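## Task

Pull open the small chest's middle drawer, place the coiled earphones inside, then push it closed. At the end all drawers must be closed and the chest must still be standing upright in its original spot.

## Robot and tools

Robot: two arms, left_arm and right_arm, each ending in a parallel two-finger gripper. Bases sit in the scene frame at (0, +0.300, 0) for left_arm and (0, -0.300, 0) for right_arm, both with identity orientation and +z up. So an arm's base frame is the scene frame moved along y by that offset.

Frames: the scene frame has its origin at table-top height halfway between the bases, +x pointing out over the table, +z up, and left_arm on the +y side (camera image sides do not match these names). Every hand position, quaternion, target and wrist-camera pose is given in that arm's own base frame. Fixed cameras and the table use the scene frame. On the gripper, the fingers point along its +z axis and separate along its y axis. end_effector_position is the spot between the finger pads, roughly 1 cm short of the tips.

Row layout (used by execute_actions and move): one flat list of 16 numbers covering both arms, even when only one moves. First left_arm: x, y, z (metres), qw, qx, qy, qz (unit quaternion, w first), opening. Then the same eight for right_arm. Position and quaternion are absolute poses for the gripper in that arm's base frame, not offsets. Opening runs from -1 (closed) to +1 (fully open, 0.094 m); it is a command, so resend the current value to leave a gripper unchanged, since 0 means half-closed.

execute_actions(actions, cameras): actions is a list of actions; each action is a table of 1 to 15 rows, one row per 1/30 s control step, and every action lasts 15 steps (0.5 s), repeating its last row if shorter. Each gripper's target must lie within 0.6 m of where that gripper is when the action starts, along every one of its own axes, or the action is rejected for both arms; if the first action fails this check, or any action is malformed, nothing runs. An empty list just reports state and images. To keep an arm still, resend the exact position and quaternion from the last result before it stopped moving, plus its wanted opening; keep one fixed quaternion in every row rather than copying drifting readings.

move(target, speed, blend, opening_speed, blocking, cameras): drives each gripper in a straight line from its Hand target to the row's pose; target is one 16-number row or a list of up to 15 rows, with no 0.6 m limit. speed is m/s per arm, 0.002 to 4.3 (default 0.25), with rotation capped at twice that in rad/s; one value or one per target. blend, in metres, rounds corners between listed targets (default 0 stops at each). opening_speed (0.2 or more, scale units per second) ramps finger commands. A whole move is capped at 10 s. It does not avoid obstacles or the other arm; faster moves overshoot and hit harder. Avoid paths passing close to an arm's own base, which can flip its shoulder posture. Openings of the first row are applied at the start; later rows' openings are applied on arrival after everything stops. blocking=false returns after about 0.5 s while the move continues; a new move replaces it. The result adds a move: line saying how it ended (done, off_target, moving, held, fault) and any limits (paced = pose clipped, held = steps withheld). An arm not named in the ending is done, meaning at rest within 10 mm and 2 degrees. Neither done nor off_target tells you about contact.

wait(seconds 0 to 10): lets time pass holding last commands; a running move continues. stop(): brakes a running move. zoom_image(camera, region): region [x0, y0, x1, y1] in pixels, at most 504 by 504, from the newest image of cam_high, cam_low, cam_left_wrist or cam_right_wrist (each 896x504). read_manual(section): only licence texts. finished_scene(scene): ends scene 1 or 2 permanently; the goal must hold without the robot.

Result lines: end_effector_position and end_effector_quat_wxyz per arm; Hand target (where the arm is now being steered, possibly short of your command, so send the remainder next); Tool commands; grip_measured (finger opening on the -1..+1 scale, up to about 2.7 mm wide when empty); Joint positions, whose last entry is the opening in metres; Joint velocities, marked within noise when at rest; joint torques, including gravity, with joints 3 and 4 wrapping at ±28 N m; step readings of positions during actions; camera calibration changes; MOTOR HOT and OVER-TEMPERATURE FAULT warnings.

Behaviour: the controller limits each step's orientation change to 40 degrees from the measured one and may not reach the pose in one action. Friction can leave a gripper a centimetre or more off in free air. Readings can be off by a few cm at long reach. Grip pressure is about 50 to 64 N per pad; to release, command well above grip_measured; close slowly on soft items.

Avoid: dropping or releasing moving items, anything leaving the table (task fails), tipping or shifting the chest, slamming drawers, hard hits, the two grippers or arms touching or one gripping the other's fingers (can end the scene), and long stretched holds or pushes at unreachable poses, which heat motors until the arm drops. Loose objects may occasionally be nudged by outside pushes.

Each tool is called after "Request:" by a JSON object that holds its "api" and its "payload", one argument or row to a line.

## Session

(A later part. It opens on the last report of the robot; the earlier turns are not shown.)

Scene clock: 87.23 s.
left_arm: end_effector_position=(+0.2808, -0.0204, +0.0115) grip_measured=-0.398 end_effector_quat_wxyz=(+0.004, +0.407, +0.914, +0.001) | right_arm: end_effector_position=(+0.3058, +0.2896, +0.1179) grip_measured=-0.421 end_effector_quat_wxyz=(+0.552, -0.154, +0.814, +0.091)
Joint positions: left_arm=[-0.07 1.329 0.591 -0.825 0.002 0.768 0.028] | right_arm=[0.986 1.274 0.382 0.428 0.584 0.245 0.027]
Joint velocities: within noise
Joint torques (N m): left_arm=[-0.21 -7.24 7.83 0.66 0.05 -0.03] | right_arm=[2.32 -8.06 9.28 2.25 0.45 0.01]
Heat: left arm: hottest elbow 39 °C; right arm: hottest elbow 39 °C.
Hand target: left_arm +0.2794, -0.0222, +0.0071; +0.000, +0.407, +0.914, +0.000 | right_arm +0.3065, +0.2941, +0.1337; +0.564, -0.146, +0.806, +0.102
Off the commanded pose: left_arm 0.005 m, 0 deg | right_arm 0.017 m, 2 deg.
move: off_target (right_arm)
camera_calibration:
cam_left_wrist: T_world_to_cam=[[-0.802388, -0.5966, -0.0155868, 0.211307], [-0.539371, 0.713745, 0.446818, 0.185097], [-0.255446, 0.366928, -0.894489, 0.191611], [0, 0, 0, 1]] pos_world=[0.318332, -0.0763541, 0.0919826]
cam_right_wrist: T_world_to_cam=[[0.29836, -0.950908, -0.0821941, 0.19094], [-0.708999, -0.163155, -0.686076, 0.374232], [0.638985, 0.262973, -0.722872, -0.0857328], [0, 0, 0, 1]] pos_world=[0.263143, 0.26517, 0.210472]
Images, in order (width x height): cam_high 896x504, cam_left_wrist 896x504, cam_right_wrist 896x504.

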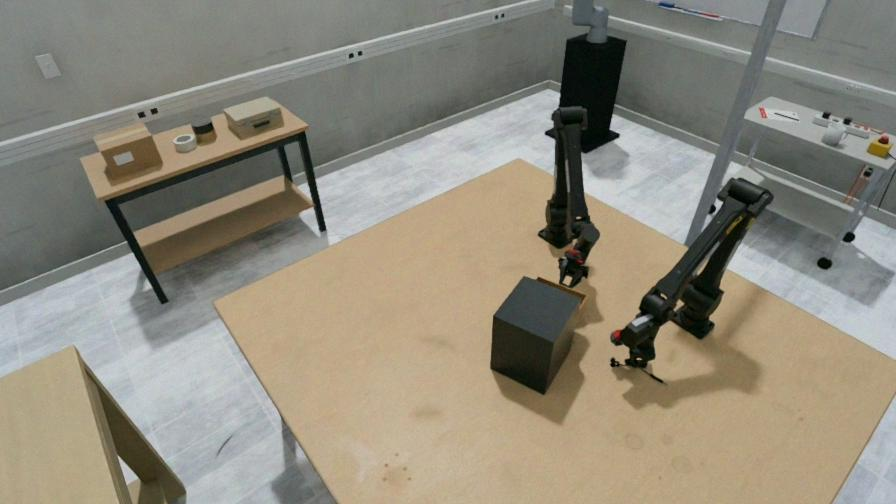

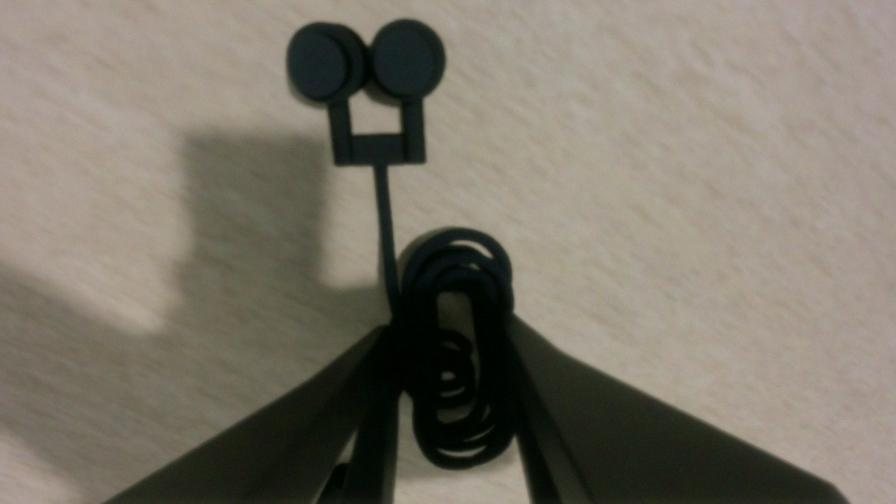

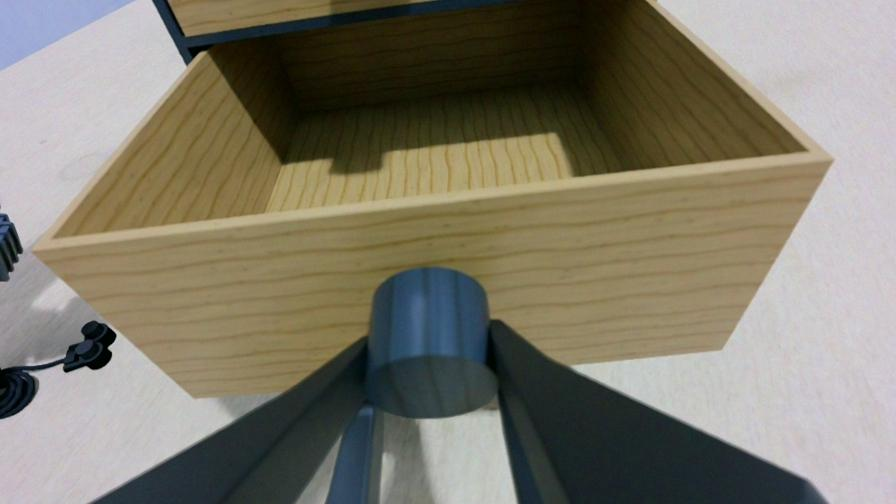

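Request:
{"api": "move", "payload": {
  "target": [
    [0.2795,-0.0222,0.007,0,0.407,0.914,0,-0.55, 0.2839,0.2859,0.134,0.5644,-0.1458,0.8061,0.1021,-0.5],
    [0.2795,-0.0222,0.12,0,0.407,0.914,0,-0.55, 0.2839,0.2859,0.134,0.5644,-0.1458,0.8061,0.1021,-0.5]
  ],
  "speed": 0.08,
  "opening_speed": 0.4
}}

Scene clock: 109.73 s.
left_arm: end_effector_position=(+0.2595, -0.0189, +0.0986) grip_measured=-0.547 end_effector_quat_wxyz=(-0.027, +0.407, +0.913, -0.011) | right_arm: end_effector_position=(+0.2831, +0.2817, +0.1188) grip_measured=-0.421 end_effector_quat_wxyz=(+0.553, -0.155, +0.813, +0.091)
Joint positions: left_arm=[-0.07 1.145 0.714 -1.198 0.002 0.768 0.021] | right_arm=[1.041 1.207 0.338 0.391 0.631 0.272 0.027]
Joint velocities: within noise
Joint torques (N m): left_arm=[-0.21 -7.94 14.57 -0.05 0.07 -0.03] | right_arm=[2.14 -7.41 9.43 2.21 0.53 0.02]
Heat: left arm: hottest elbow 39 °C; right arm: hottest elbow 38 °C.
Hand target: left_arm +0.2785, -0.0221, +0.1198; +0.000, +0.407, +0.914, +0.000 | right_arm +0.2839, +0.2858, +0.1338; +0.564, -0.146, +0.806, +0.102
Off the commanded pose: left_arm 0.029 m, 3 deg | right_arm 0.016 m, 2 deg.
move: off_target (left_arm, right_arm)
camera_calibration:
cam_left_wrist: T_world_to_cam=[[-0.801755, -0.59669, 0.0339009, 0.191362], [-0.50913, 0.71161, 0.484147, 0.122101], [-0.31301, 0.370908, -0.87433, 0.276483], [0, 0, 0, 1]] pos_world=[0.302133, -0.0752542, 0.176135]
cam_right_wrist: T_world_to_cam=[[0.3007, -0.950243, -0.0813512, 0.189302], [-0.707461, -0.16504, -0.687213, 0.357733], [0.639593, 0.264198, -0.721887, -0.0690762], [0, 0, 0, 1]] pos_world=[0.24034, 0.257173, 0.211373]

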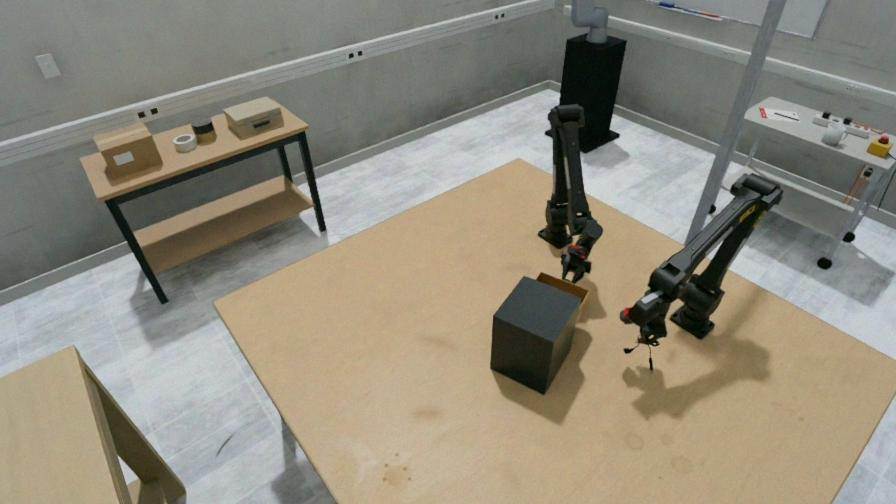

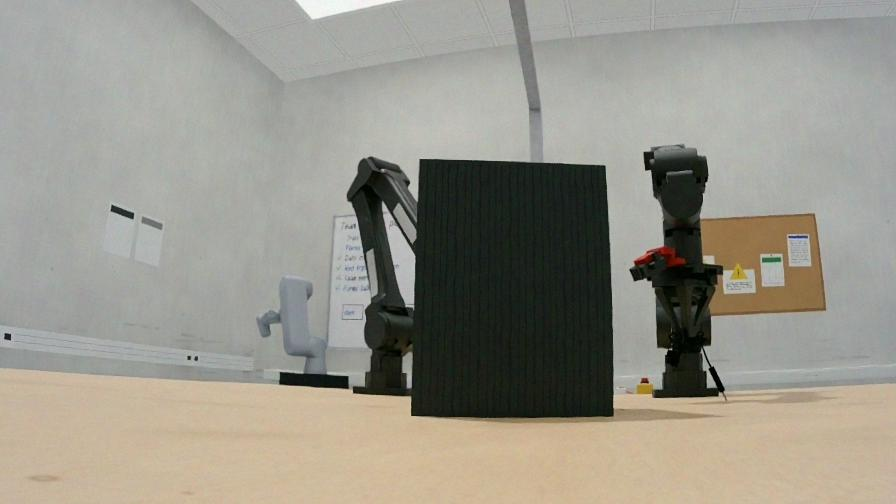

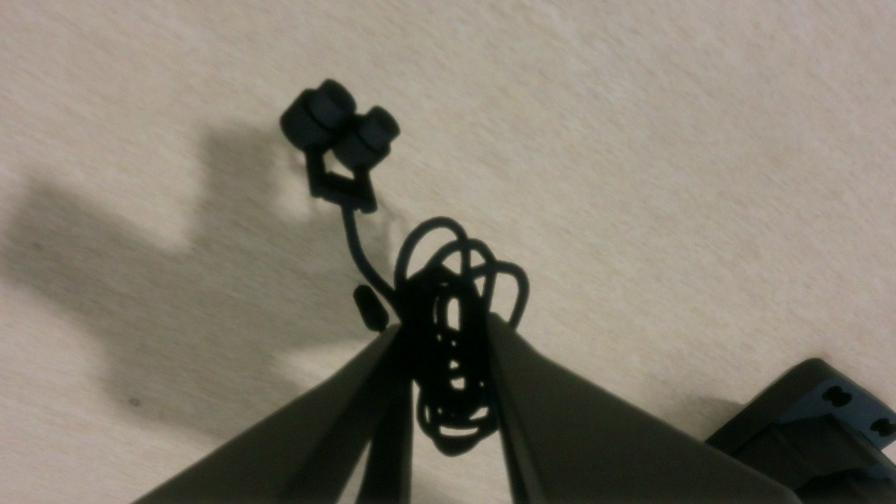

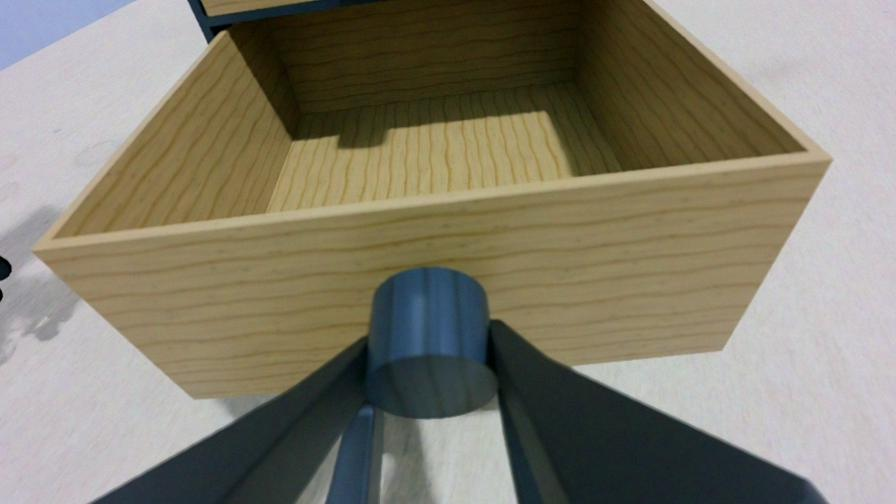

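Request:
{"api": "move", "payload": {
  "target": [
    [0.30,-0.05,0.28,0,0.407,0.914,0,-0.55, 0.2839,0.2859,0.134,0.5644,-0.1458,0.8061,0.1021,-0.5],
    [0.368,-0.300,0.30,0,0.570,0.8216,0,-0.55, 0.2839,0.2859,0.134,0.5644,-0.1458,0.8061,0.1021,-0.5]
  ],
  "speed": 0.2,
  "blend": [0.06,0]
}}

Scene clock: 115.40 s.
left_arm: end_effector_position=(+0.3568, -0.2923, +0.2789) grip_measured=-0.547 end_effector_quat_wxyz=(-0.024, +0.573, +0.819, +0.001) | right_arm: end_effector_position=(+0.2831, +0.2817, +0.1188) grip_measured=-0.421 end_effector_quat_wxyz=(+0.553, -0.155, +0.814, +0.091)
Joint positions: left_arm=[-0.685 1.576 1.616 -1.66 0.002 0.536 0.021] | right_arm=[1.041 1.207 0.338 0.391 0.631 0.273 0.027]
Joint velocities: within noise
Joint torques (N m): left_arm=[0.56 -14.86 16.21 -0.03 0.07 -0.02] | right_arm=[2.2 -7.24 9.46 2.24 0.53 0.02]
Heat: left arm: hottest elbow 40 °C; right arm: hottest elbow 38 °C.
Hand target: left_arm +0.3671, -0.2992, +0.2999; +0.000, +0.570, +0.822, +0.000 | right_arm +0.2839, +0.2858, +0.1338; +0.564, -0.146, +0.806, +0.102
Off the commanded pose: left_arm 0.025 m, 3 deg | right_arm 0.016 m, 2 deg.
move: off_target (left_arm, right_arm)
camera_calibration:
cam_left_wrist: T_world_to_cam=[[-0.967008, -0.253999, 0.0194768, 0.263276], [-0.21277, 0.847352, 0.486542, 0.212203], [-0.140085, 0.466346, -0.87344, 0.531925], [0, 0, 0, 1]] pos_world=[0.374255, -0.361, 0.356232]
cam_right_wrist: T_world_to_cam=[[0.300529, -0.950272, -0.0816411, 0.189412], [-0.707548, -0.164727, -0.687198, 0.357671], [0.639577, 0.264288, -0.721868, -0.0690996], [0, 0, 0, 1]] pos_world=[0.24034, 0.257173, 0.211374]

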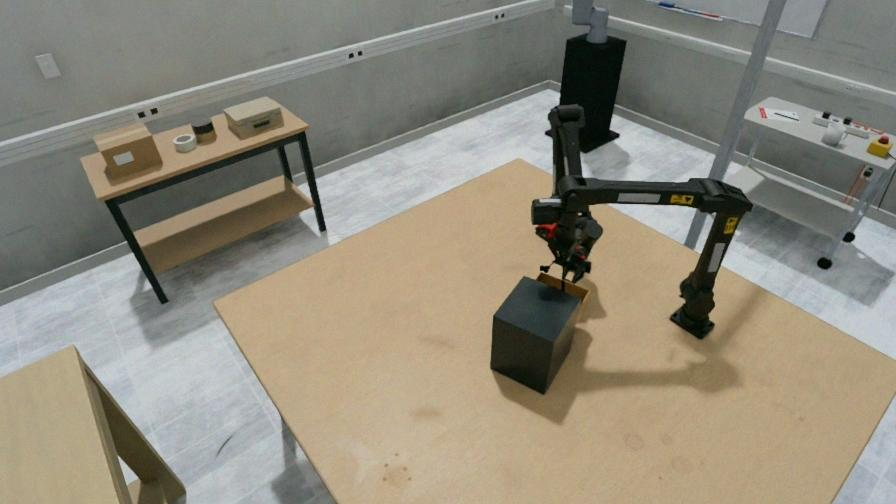

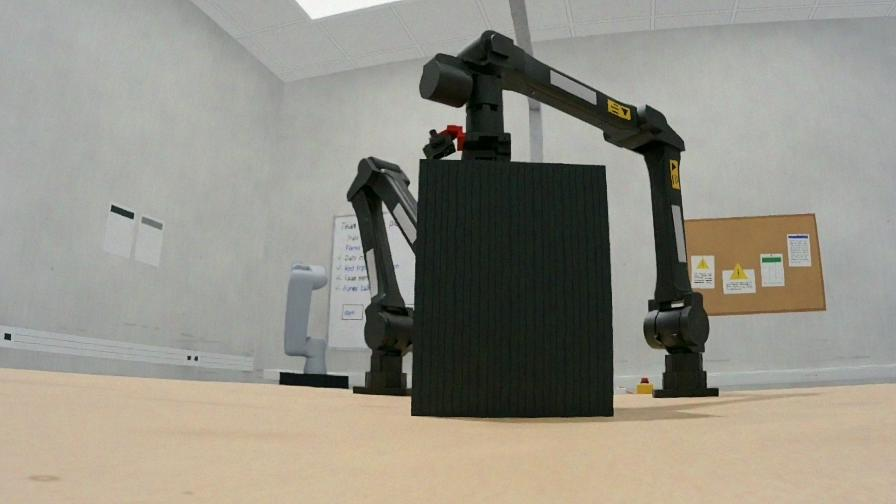

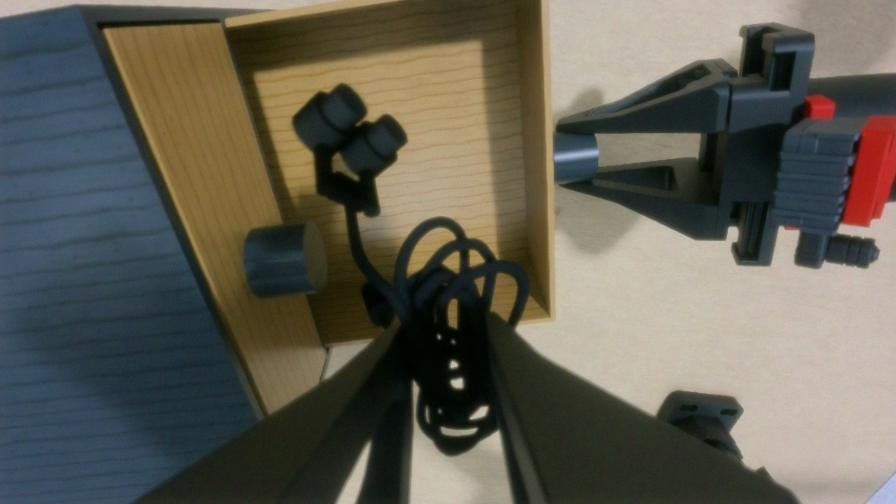

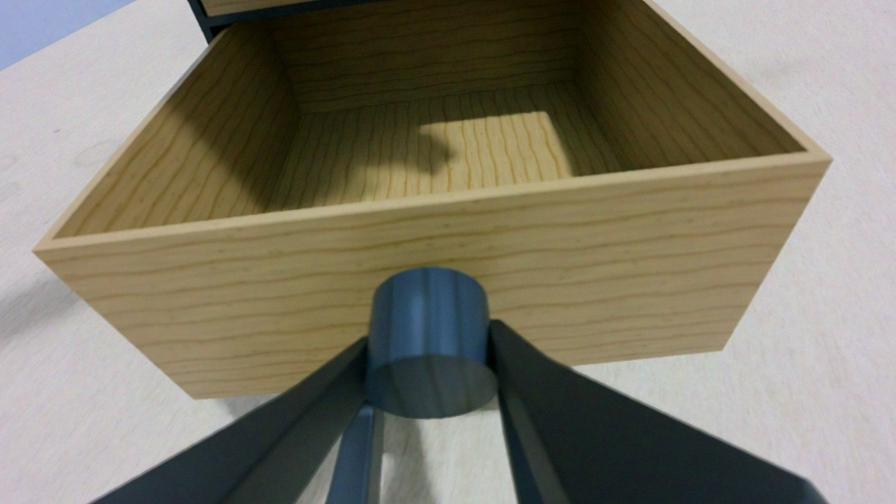

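Request:
{"api": "move", "payload": {
  "target": [0.359,-0.277,0.16,0,0.570,0.8216,0,-0.55, 0.2839,0.2859,0.134,0.5644,-0.1458,0.8061,0.1021,-0.5],
  "speed": 0.12
}}

Scene clock: 122.37 s.
left_arm: end_effector_position=(+0.3547, -0.2783, +0.1531) grip_measured=-0.547 end_effector_quat_wxyz=(-0.013, +0.569, +0.822, +0.000) | right_arm: end_effector_position=(+0.2831, +0.2817, +0.1188) grip_measured=-0.421 end_effector_quat_wxyz=(+0.553, -0.155, +0.814, +0.091)
Joint positions: left_arm=[-0.664 1.575 1.283 -1.304 0.002 0.548 0.021] | right_arm=[1.041 1.207 0.338 0.391 0.631 0.273 0.027]
Joint velocities: within noise
Joint torques (N m): left_arm=[1.03 -16.03 10.43 0.54 0.03 0.12] | right_arm=[2.2 -7.24 9.47 2.26 0.53 0.01]
Heat: left arm: hottest elbow 42 °C; right arm: hottest elbow 38 °C.
Hand target: left_arm +0.3589, -0.2769, +0.1600; +0.000, +0.570, +0.822, +0.000 | right_arm +0.2840, +0.2858, +0.1338; +0.564, -0.146, +0.806, +0.102
Off the commanded pose: left_arm 0.008 m, 1 deg | right_arm 0.016 m, 2 deg.
move: off_target (right_arm)
camera_calibration:
cam_left_wrist: T_world_to_cam=[[-0.96495, -0.262357, 0.00626966, 0.266182], [-0.228717, 0.852454, 0.470118, 0.270699], [-0.128683, 0.452206, -0.882581, 0.408621], [0, 0, 0, 1]] pos_world=[0.371348, -0.345705, 0.231712]
cam_right_wrist: T_world_to_cam=[[0.300529, -0.950272, -0.0816411, 0.189412], [-0.707548, -0.164727, -0.687198, 0.357671], [0.639577, 0.264288, -0.721868, -0.0690996], [0, 0, 0, 1]] pos_world=[0.24034, 0.257173, 0.211374]

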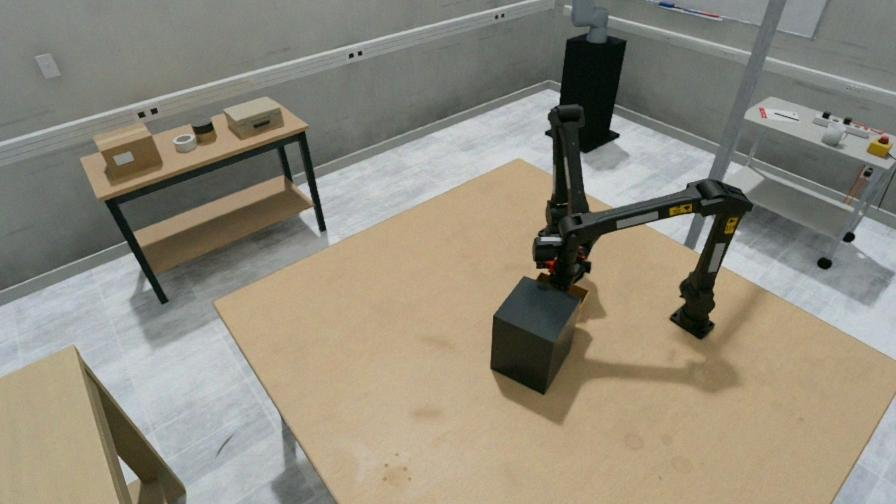

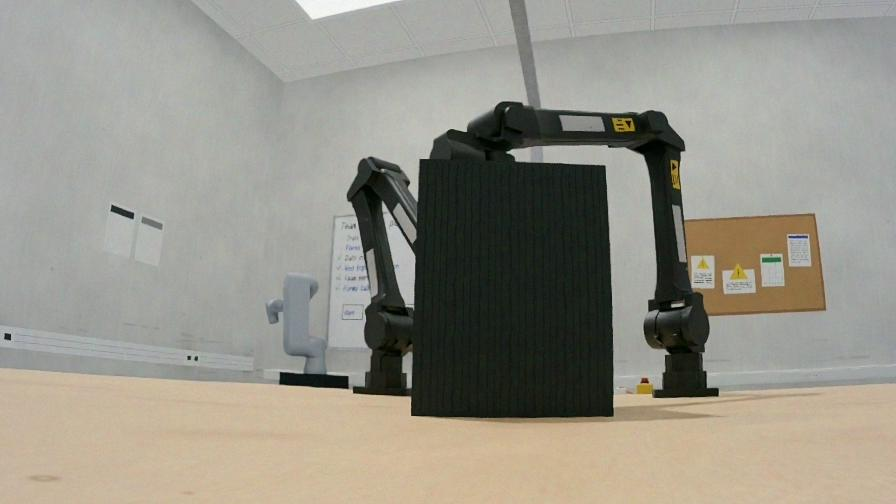

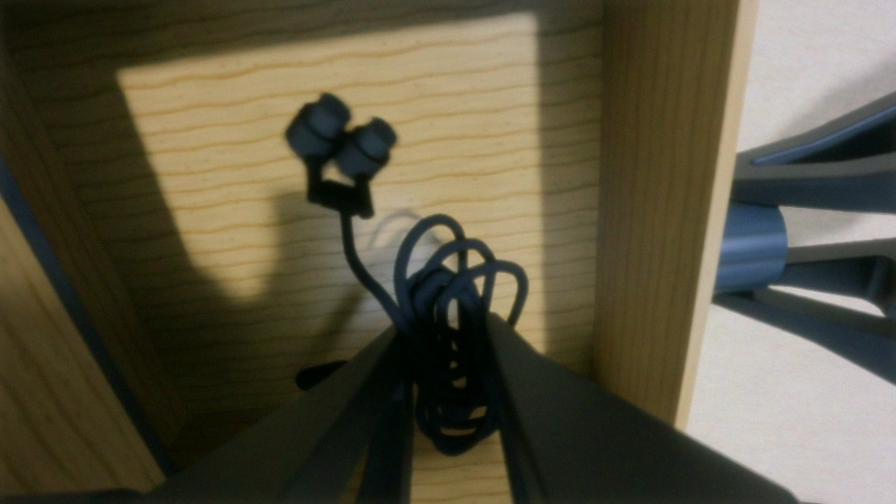

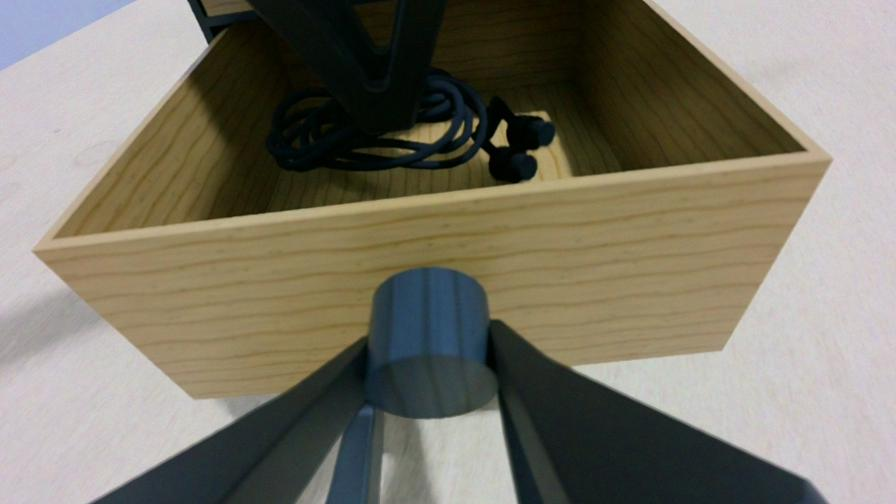

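Request:
{"api": "move", "payload": {
  "target": [0.359,-0.278,0.116,0,0.570,0.8216,0,-0.55, 0.2839,0.2859,0.134,0.5644,-0.1458,0.8061,0.1021,-0.5],
  "speed": 0.08,
  "cameras": ["cam_left_wrist","cam_right_wrist"]
}}

Scene clock: 124.23 s.
left_arm: end_effector_position=(+0.3605, -0.2826, +0.1314) grip_measured=-0.547 end_effector_quat_wxyz=(+0.016, +0.571, +0.821, -0.001) | right_arm: end_effector_position=(+0.2831, +0.2817, +0.1188) grip_measured=-0.421 end_effector_quat_wxyz=(+0.553, -0.155, +0.814, +0.091)
Joint positions: left_arm=[-0.664 1.576 1.223 -1.186 0 0.552 0.021] | right_arm=[1.041 1.207 0.338 0.391 0.631 0.273 0.027]
Joint velocities: within noise
Joint torques (N m): left_arm=[1.03 -12.81 8.94 0.59 0.1 0.06] | right_arm=[2.14 -7.18 9.47 2.25 0.53 0.02]
Heat: left arm: hottest elbow 42 °C; right arm: hottest elbow 38 °C.
Hand target: left_arm +0.3586, -0.2778, +0.1163; +0.000, +0.570, +0.822, +0.000 | right_arm +0.2840, +0.2858, +0.1338; +0.564, -0.146, +0.806, +0.102
Off the commanded pose: left_arm 0.016 m, 2 deg | right_arm 0.016 m, 2 deg.
move: off_target (left_arm, right_arm)
camera_calibration:
cam_left_wrist: T_world_to_cam=[[-0.965596, -0.258345, -0.0296868, 0.276915], [-0.245762, 0.869279, 0.428901, 0.302227], [-0.0849983, 0.421441, -0.902864, 0.37045], [0, 0, 0, 1]] pos_world=[0.373152, -0.347302, 0.213062]
cam_right_wrist: T_world_to_cam=[[0.300529, -0.950272, -0.0816411, 0.189412], [-0.707548, -0.164727, -0.687198, 0.357671], [0.639577, 0.264288, -0.721868, -0.0690996], [0, 0, 0, 1]] pos_world=[0.24034, 0.257173, 0.211374]
Images, in order (width x height): cam_left_wrist 896x504, cam_right_wrist 896x504.

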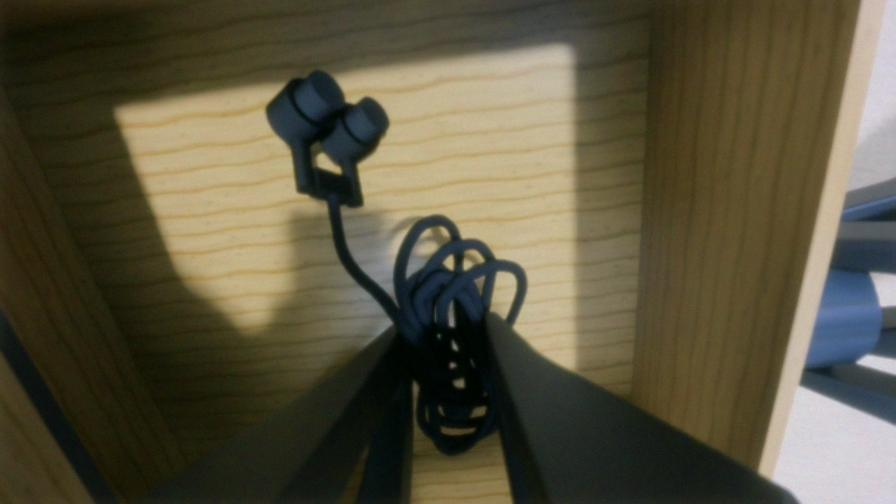

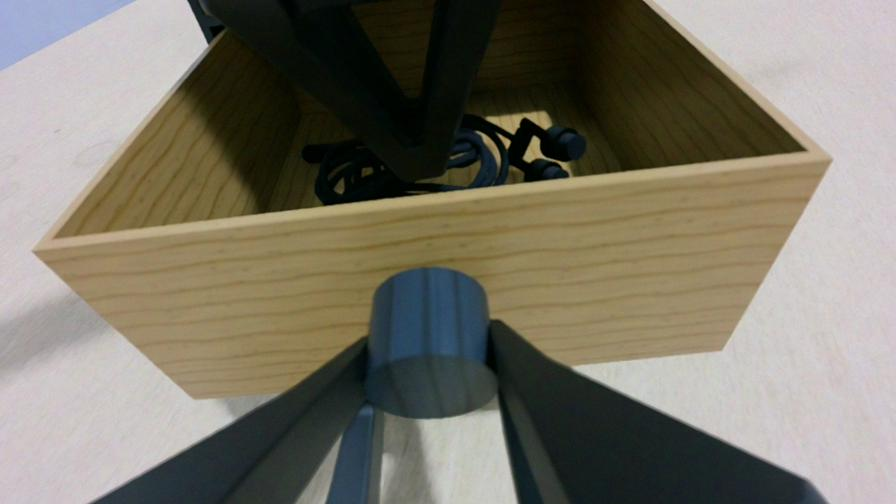

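Request:
{"api": "zoom_image", "payload": {
  "camera": "cam_left_wrist",
  "region": [560, 150, 896, 500]
}}

Request:
{"api": "zoom_image", "payload": {
  "camera": "cam_left_wrist",
  "region": [0, 200, 300, 504]
}}

Scaled by 1.440 from the camera's 896x504 image, which has a finer 1280x720 frame.

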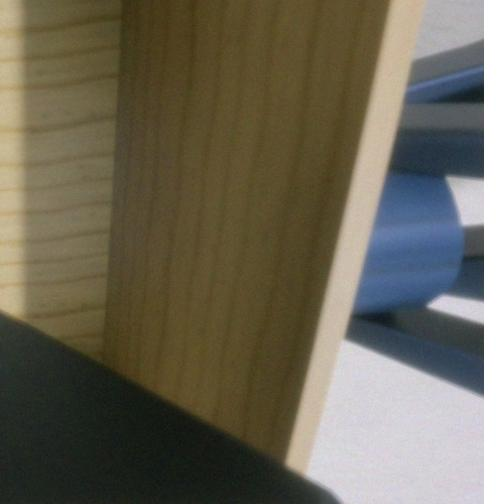

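Scaled by 1.658 from the camera's 896x504 image, which has a finer 1280x720 frame.

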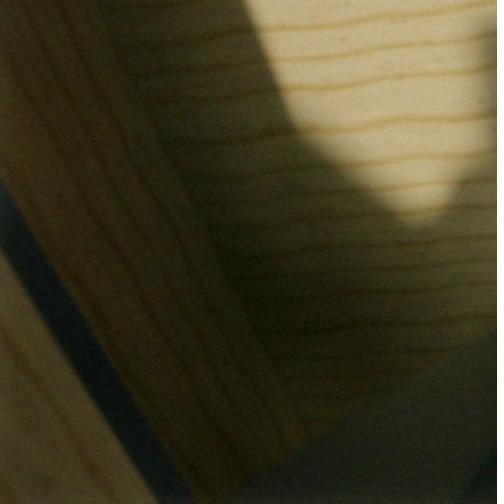

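Request:
{"api": "move", "payload": {
  "target": [
    [0.355,-0.281,0.17,0,0.570,0.8216,0,-0.55, 0.2839,0.2859,0.134,0.5644,-0.1458,0.8061,0.1021,-0.5],
    [0.340,-0.285,0.17,0,0.570,0.8216,0,-0.55, 0.2839,0.2859,0.134,0.5644,-0.1458,0.8061,0.1021,-0.5]
  ],
  "speed": 0.1,
  "cameras": ["cam_left_wrist","cam_right_wrist"]
}}

Scene clock: 134.00 s.
left_arm: end_effector_position=(+0.3338, -0.2779, +0.1506) grip_measured=-0.547 end_effector_quat_wxyz=(-0.022, +0.572, +0.820, +0.002) | right_arm: end_effector_position=(+0.2831, +0.2817, +0.1188) grip_measured=-0.421 end_effector_quat_wxyz=(+0.553, -0.155, +0.814, +0.091)
Joint positions: left_arm=[-0.693 1.547 1.242 -1.309 0 0.525 0.021] | right_arm=[1.041 1.207 0.338 0.391 0.631 0.273 0.027]
Joint velocities: within noise
Joint torques (N m): left_arm=[-0.03 -15.62 13 -0.08 0.11 -0.03] | right_arm=[2.14 -7.24 9.46 2.22 0.54 0.02]
Heat: left arm: hottest elbow 41 °C; right arm: hottest elbow 37 °C.
Hand target: left_arm +0.3396, -0.2846, +0.1698; +0.000, +0.570, +0.822, +0.000 | right_arm +0.2840, +0.2858, +0.1338; +0.564, -0.146, +0.806, +0.102
Off the commanded pose: left_arm 0.022 m, 2 deg | right_arm 0.016 m, 2 deg.
move: off_target (left_arm, right_arm)
camera_calibration:
cam_left_wrist: T_world_to_cam=[[-0.966631, -0.255744, 0.0148416, 0.247239], [-0.216978, 0.848153, 0.483277, 0.259738], [-0.136183, 0.46393, -0.875342, 0.408323], [0, 0, 0, 1]] pos_world=[0.350953, -0.346501, 0.228227]
cam_right_wrist: T_world_to_cam=[[0.300529, -0.950272, -0.0816411, 0.189412], [-0.707548, -0.164727, -0.687198, 0.357671], [0.639577, 0.264288, -0.721868, -0.0690996], [0, 0, 0, 1]] pos_world=[0.24034, 0.257173, 0.211374]
Images, in order (width x height): cam_left_wrist 896x504, cam_right_wrist 896x504.

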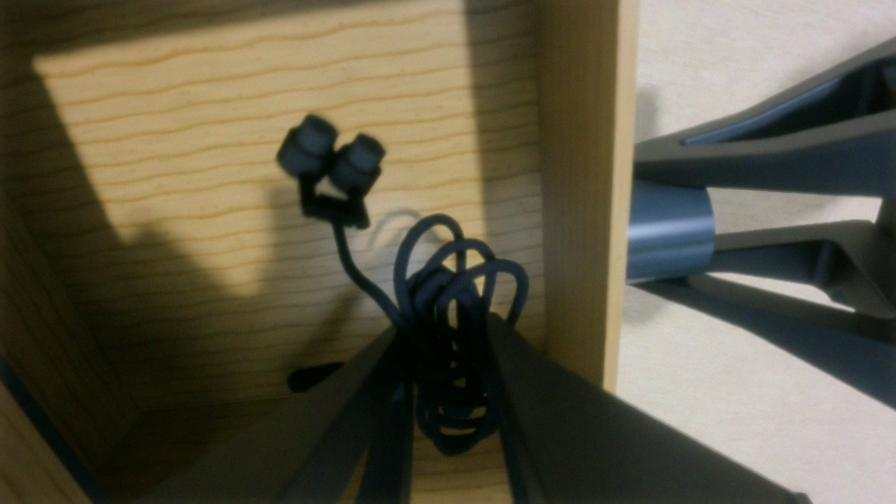

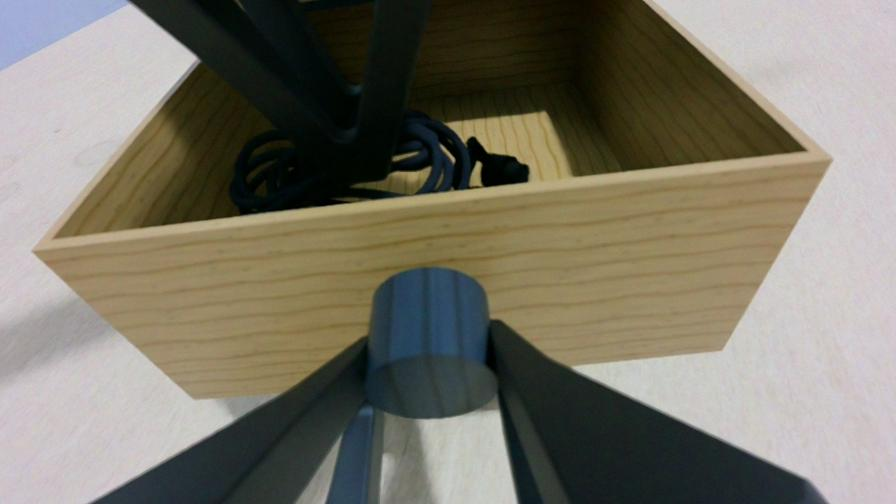

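Request:
{"api": "move", "payload": {
  "target": [0.336,-0.281,0.122,0,0.570,0.8216,0,-0.55, 0.2839,0.2859,0.134,0.5644,-0.1458,0.8061,0.1021,-0.5],
  "speed": 0.08,
  "cameras": ["cam_left_wrist","cam_right_wrist"]
}}

Scene clock: 136.33 s.
left_arm: end_effector_position=(+0.3350, -0.2789, +0.1255) grip_measured=-0.547 end_effector_quat_wxyz=(-0.001, +0.572, +0.820, +0.000) | right_arm: end_effector_position=(+0.2831, +0.2817, +0.1188) grip_measured=-0.421 end_effector_quat_wxyz=(+0.553, -0.155, +0.814, +0.091)
Joint positions: left_arm=[-0.693 1.547 1.173 -1.198 0 0.525 0.021] | right_arm=[1.041 1.207 0.338 0.391 0.631 0.273 0.027]
Joint velocities: within noise
Joint torques (N m): left_arm=[0.21 -13.39 10 0.64 0.1 -0.01] | right_arm=[2.37 -7.18 9.43 2.25 0.54 0.03]
Heat: left arm: hottest elbow 41 °C; right arm: hottest elbow 37 °C.
Hand target: left_arm +0.3360, -0.2809, +0.1219; +0.000, +0.570, +0.822, +0.000 | right_arm +0.2840, +0.2858, +0.1338; +0.564, -0.146, +0.806, +0.102
Off the commanded pose: left_arm 0.004 m, 0 deg | right_arm 0.016 m, 2 deg.
move: off_target (right_arm)
camera_calibration:
cam_left_wrist: T_world_to_cam=[[-0.966513, -0.256439, -0.00955551, 0.251358], [-0.232787, 0.860482, 0.45319, 0.285439], [-0.107993, 0.440239, -0.891363, 0.372852], [0, 0, 0, 1]] pos_world=[0.349652, -0.345301, 0.205391]
cam_right_wrist: T_world_to_cam=[[0.300529, -0.950272, -0.0816411, 0.189412], [-0.707548, -0.164727, -0.687198, 0.357671], [0.639577, 0.264288, -0.721868, -0.0690996], [0, 0, 0, 1]] pos_world=[0.24034, 0.257173, 0.211374]
Images, in order (width x height): cam_left_wrist 896x504, cam_right_wrist 896x504.

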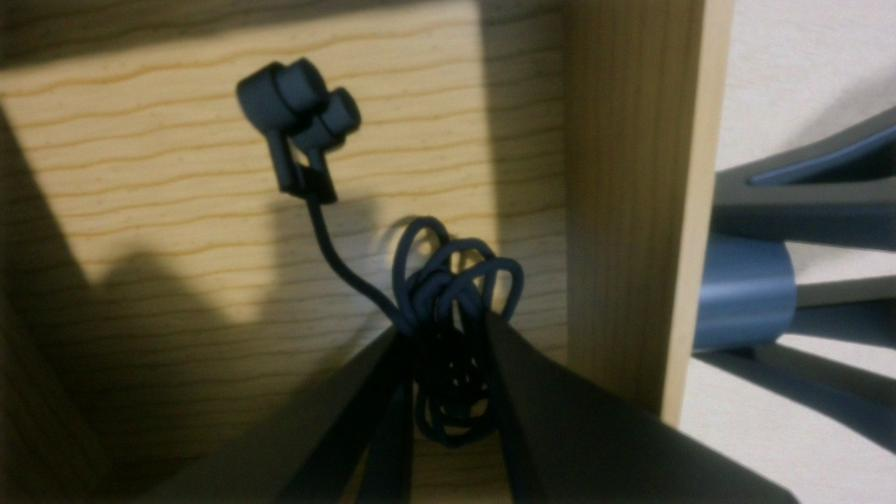

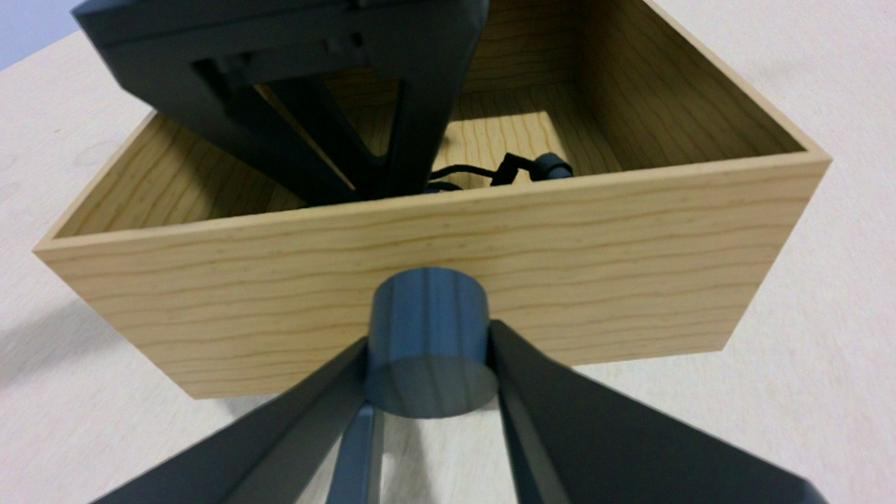

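Request:
{"api": "move", "payload": {
  "target": [0.336,-0.281,0.107,0,0.570,0.8216,0,-0.55, 0.2839,0.2859,0.134,0.5644,-0.1458,0.8061,0.1021,-0.5],
  "speed": 0.06,
  "cameras": ["cam_left_wrist","cam_right_wrist"]
}}

Scene clock: 142.60 s.
left_arm: end_effector_position=(+0.3356, -0.2795, +0.1134) grip_measured=-0.548 end_effector_quat_wxyz=(+0.003, +0.572, +0.820, -0.001) | right_arm: end_effector_position=(+0.2831, +0.2817, +0.1188) grip_measured=-0.421 end_effector_quat_wxyz=(+0.553, -0.155, +0.814, +0.091)
Joint positions: left_arm=[-0.693 1.557 1.151 -1.159 0 0.525 0.021] | right_arm=[1.041 1.207 0.338 0.391 0.631 0.273 0.027]
Joint velocities: within noise
Joint torques (N m): left_arm=[0.44 -13.16 9.68 0.59 0.1 -0.03] | right_arm=[2.08 -7.3 9.47 2.25 0.53 0.01]
Heat: left arm: hottest elbow 41 °C; right arm: hottest elbow 37 °C.
Hand target: left_arm +0.3360, -0.2809, +0.1070; +0.000, +0.570, +0.822, +0.000 | right_arm +0.2840, +0.2858, +0.1338; +0.564, -0.146, +0.806, +0.102
Off the commanded pose: left_arm 0.007 m, 0 deg | right_arm 0.016 m, 2 deg.
move: off_target (right_arm)
camera_calibration:
cam_left_wrist: T_world_to_cam=[[-0.966452, -0.256479, -0.0137544, 0.252167], [-0.235292, 0.862599, 0.44784, 0.293562], [-0.102997, 0.436053, -0.894008, 0.359935], [0, 0, 0, 1]] pos_world=[0.349852, -0.345501, 0.193784]
cam_right_wrist: T_world_to_cam=[[0.300529, -0.950272, -0.0816411, 0.189412], [-0.707548, -0.164727, -0.687198, 0.357671], [0.639577, 0.264288, -0.721868, -0.0690996], [0, 0, 0, 1]] pos_world=[0.24034, 0.257173, 0.211374]
Images, in order (width x height): cam_left_wrist 896x504, cam_right_wrist 896x504.

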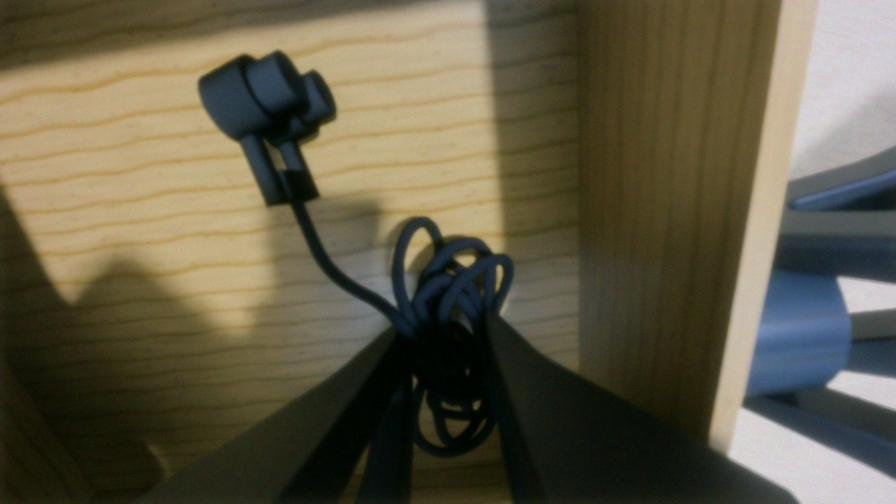

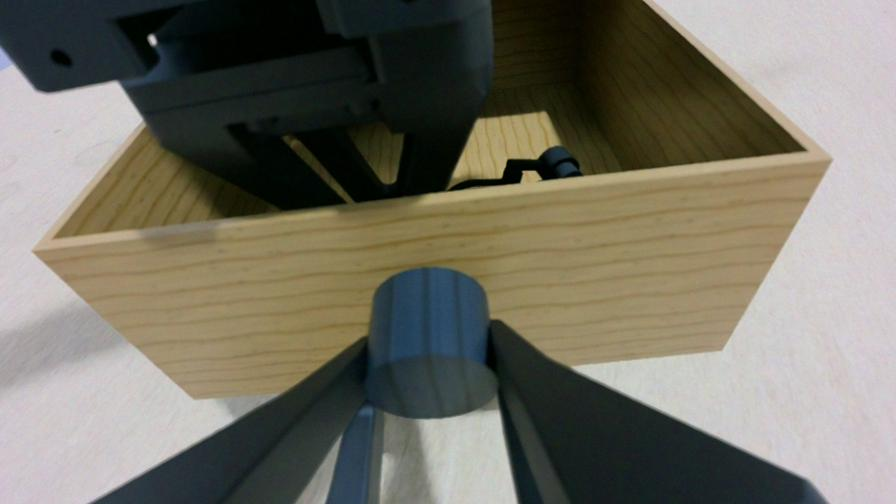

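Request:
{"api": "move", "payload": {
  "target": [
    [0.337,-0.281,0.101,0,0.570,0.8216,0,-0.55, 0.2839,0.2859,0.134,0.5644,-0.1458,0.8061,0.1021,-0.5],
    [0.337,-0.281,0.101,0,0.570,0.8216,0,0.0, 0.2839,0.2859,0.134,0.5644,-0.1458,0.8061,0.1021,-0.5]
  ],
  "speed": 0.06,
  "opening_speed": 0.4,
  "cameras": ["cam_left_wrist","cam_right_wrist"]
}}

Scene clock: 148.00 s.
left_arm: end_effector_position=(+0.3374, -0.2806, +0.1083) grip_measured=-0.002 end_effector_quat_wxyz=(+0.006, +0.572, +0.820, +0.000) | right_arm: end_effector_position=(+0.2820, +0.2811, +0.1173) grip_measured=-0.421 end_effector_quat_wxyz=(+0.552, -0.156, +0.814, +0.091)
Joint positions: left_arm=[-0.693 1.563 1.144 -1.139 -0.001 0.525 0.047] | right_arm=[1.043 1.207 0.335 0.389 0.631 0.273 0.027]
Joint velocities: within noise
Joint torques (N m): left_arm=[0.44 -12.86 9.61 0.58 0.15 -0.02] | right_arm=[2.08 -7.3 9.65 2.32 0.53 0.01]
Heat: left arm: hottest elbow 41 °C; right arm: hottest elbow 37 °C.
Hand target: left_arm +0.3369, -0.2809, +0.1011; +0.000, +0.570, +0.822, +0.000 | right_arm +0.2839, +0.2858, +0.1338; +0.564, -0.146, +0.806, +0.102
Off the commanded pose: left_arm 0.007 m, 1 deg | right_arm 0.017 m, 2 deg.
move: off_target (right_arm)
camera_calibration:
cam_left_wrist: T_world_to_cam=[[-0.966367, -0.256526, -0.0181605, 0.253913], [-0.237684, 0.863958, 0.443941, 0.298844], [-0.0981925, 0.433326, -0.895872, 0.353886], [0, 0, 0, 1]] pos_world=[0.351153, -0.346401, 0.188979]
cam_right_wrist: T_world_to_cam=[[0.301916, -0.950027, -0.0793408, 0.188407], [-0.708995, -0.168119, -0.684882, 0.356749], [0.637318, 0.263029, -0.724322, -0.0680806], [0, 0, 0, 1]] pos_world=[0.239439, 0.256876, 0.209967]
Images, in order (width x height): cam_left_wrist 896x504, cam_right_wrist 896x504.

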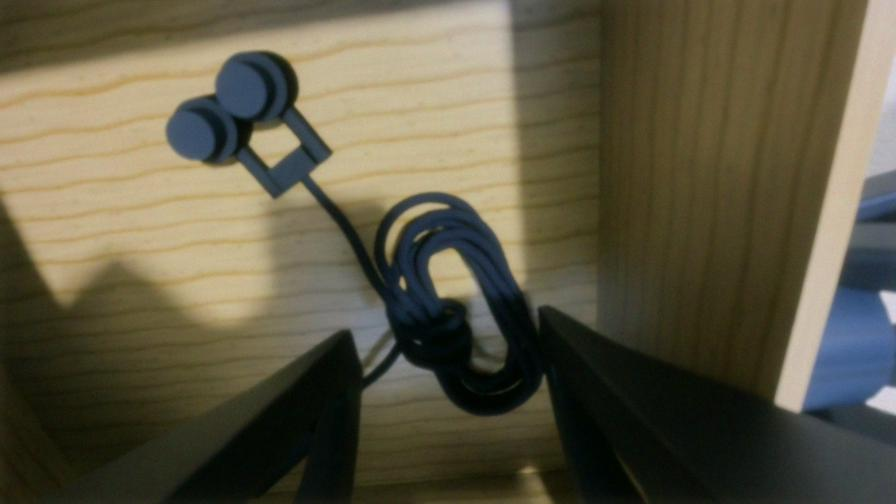

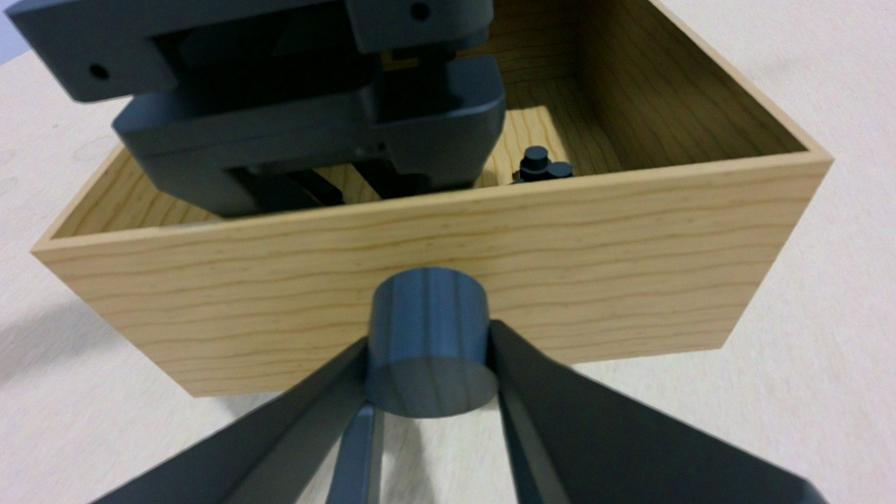

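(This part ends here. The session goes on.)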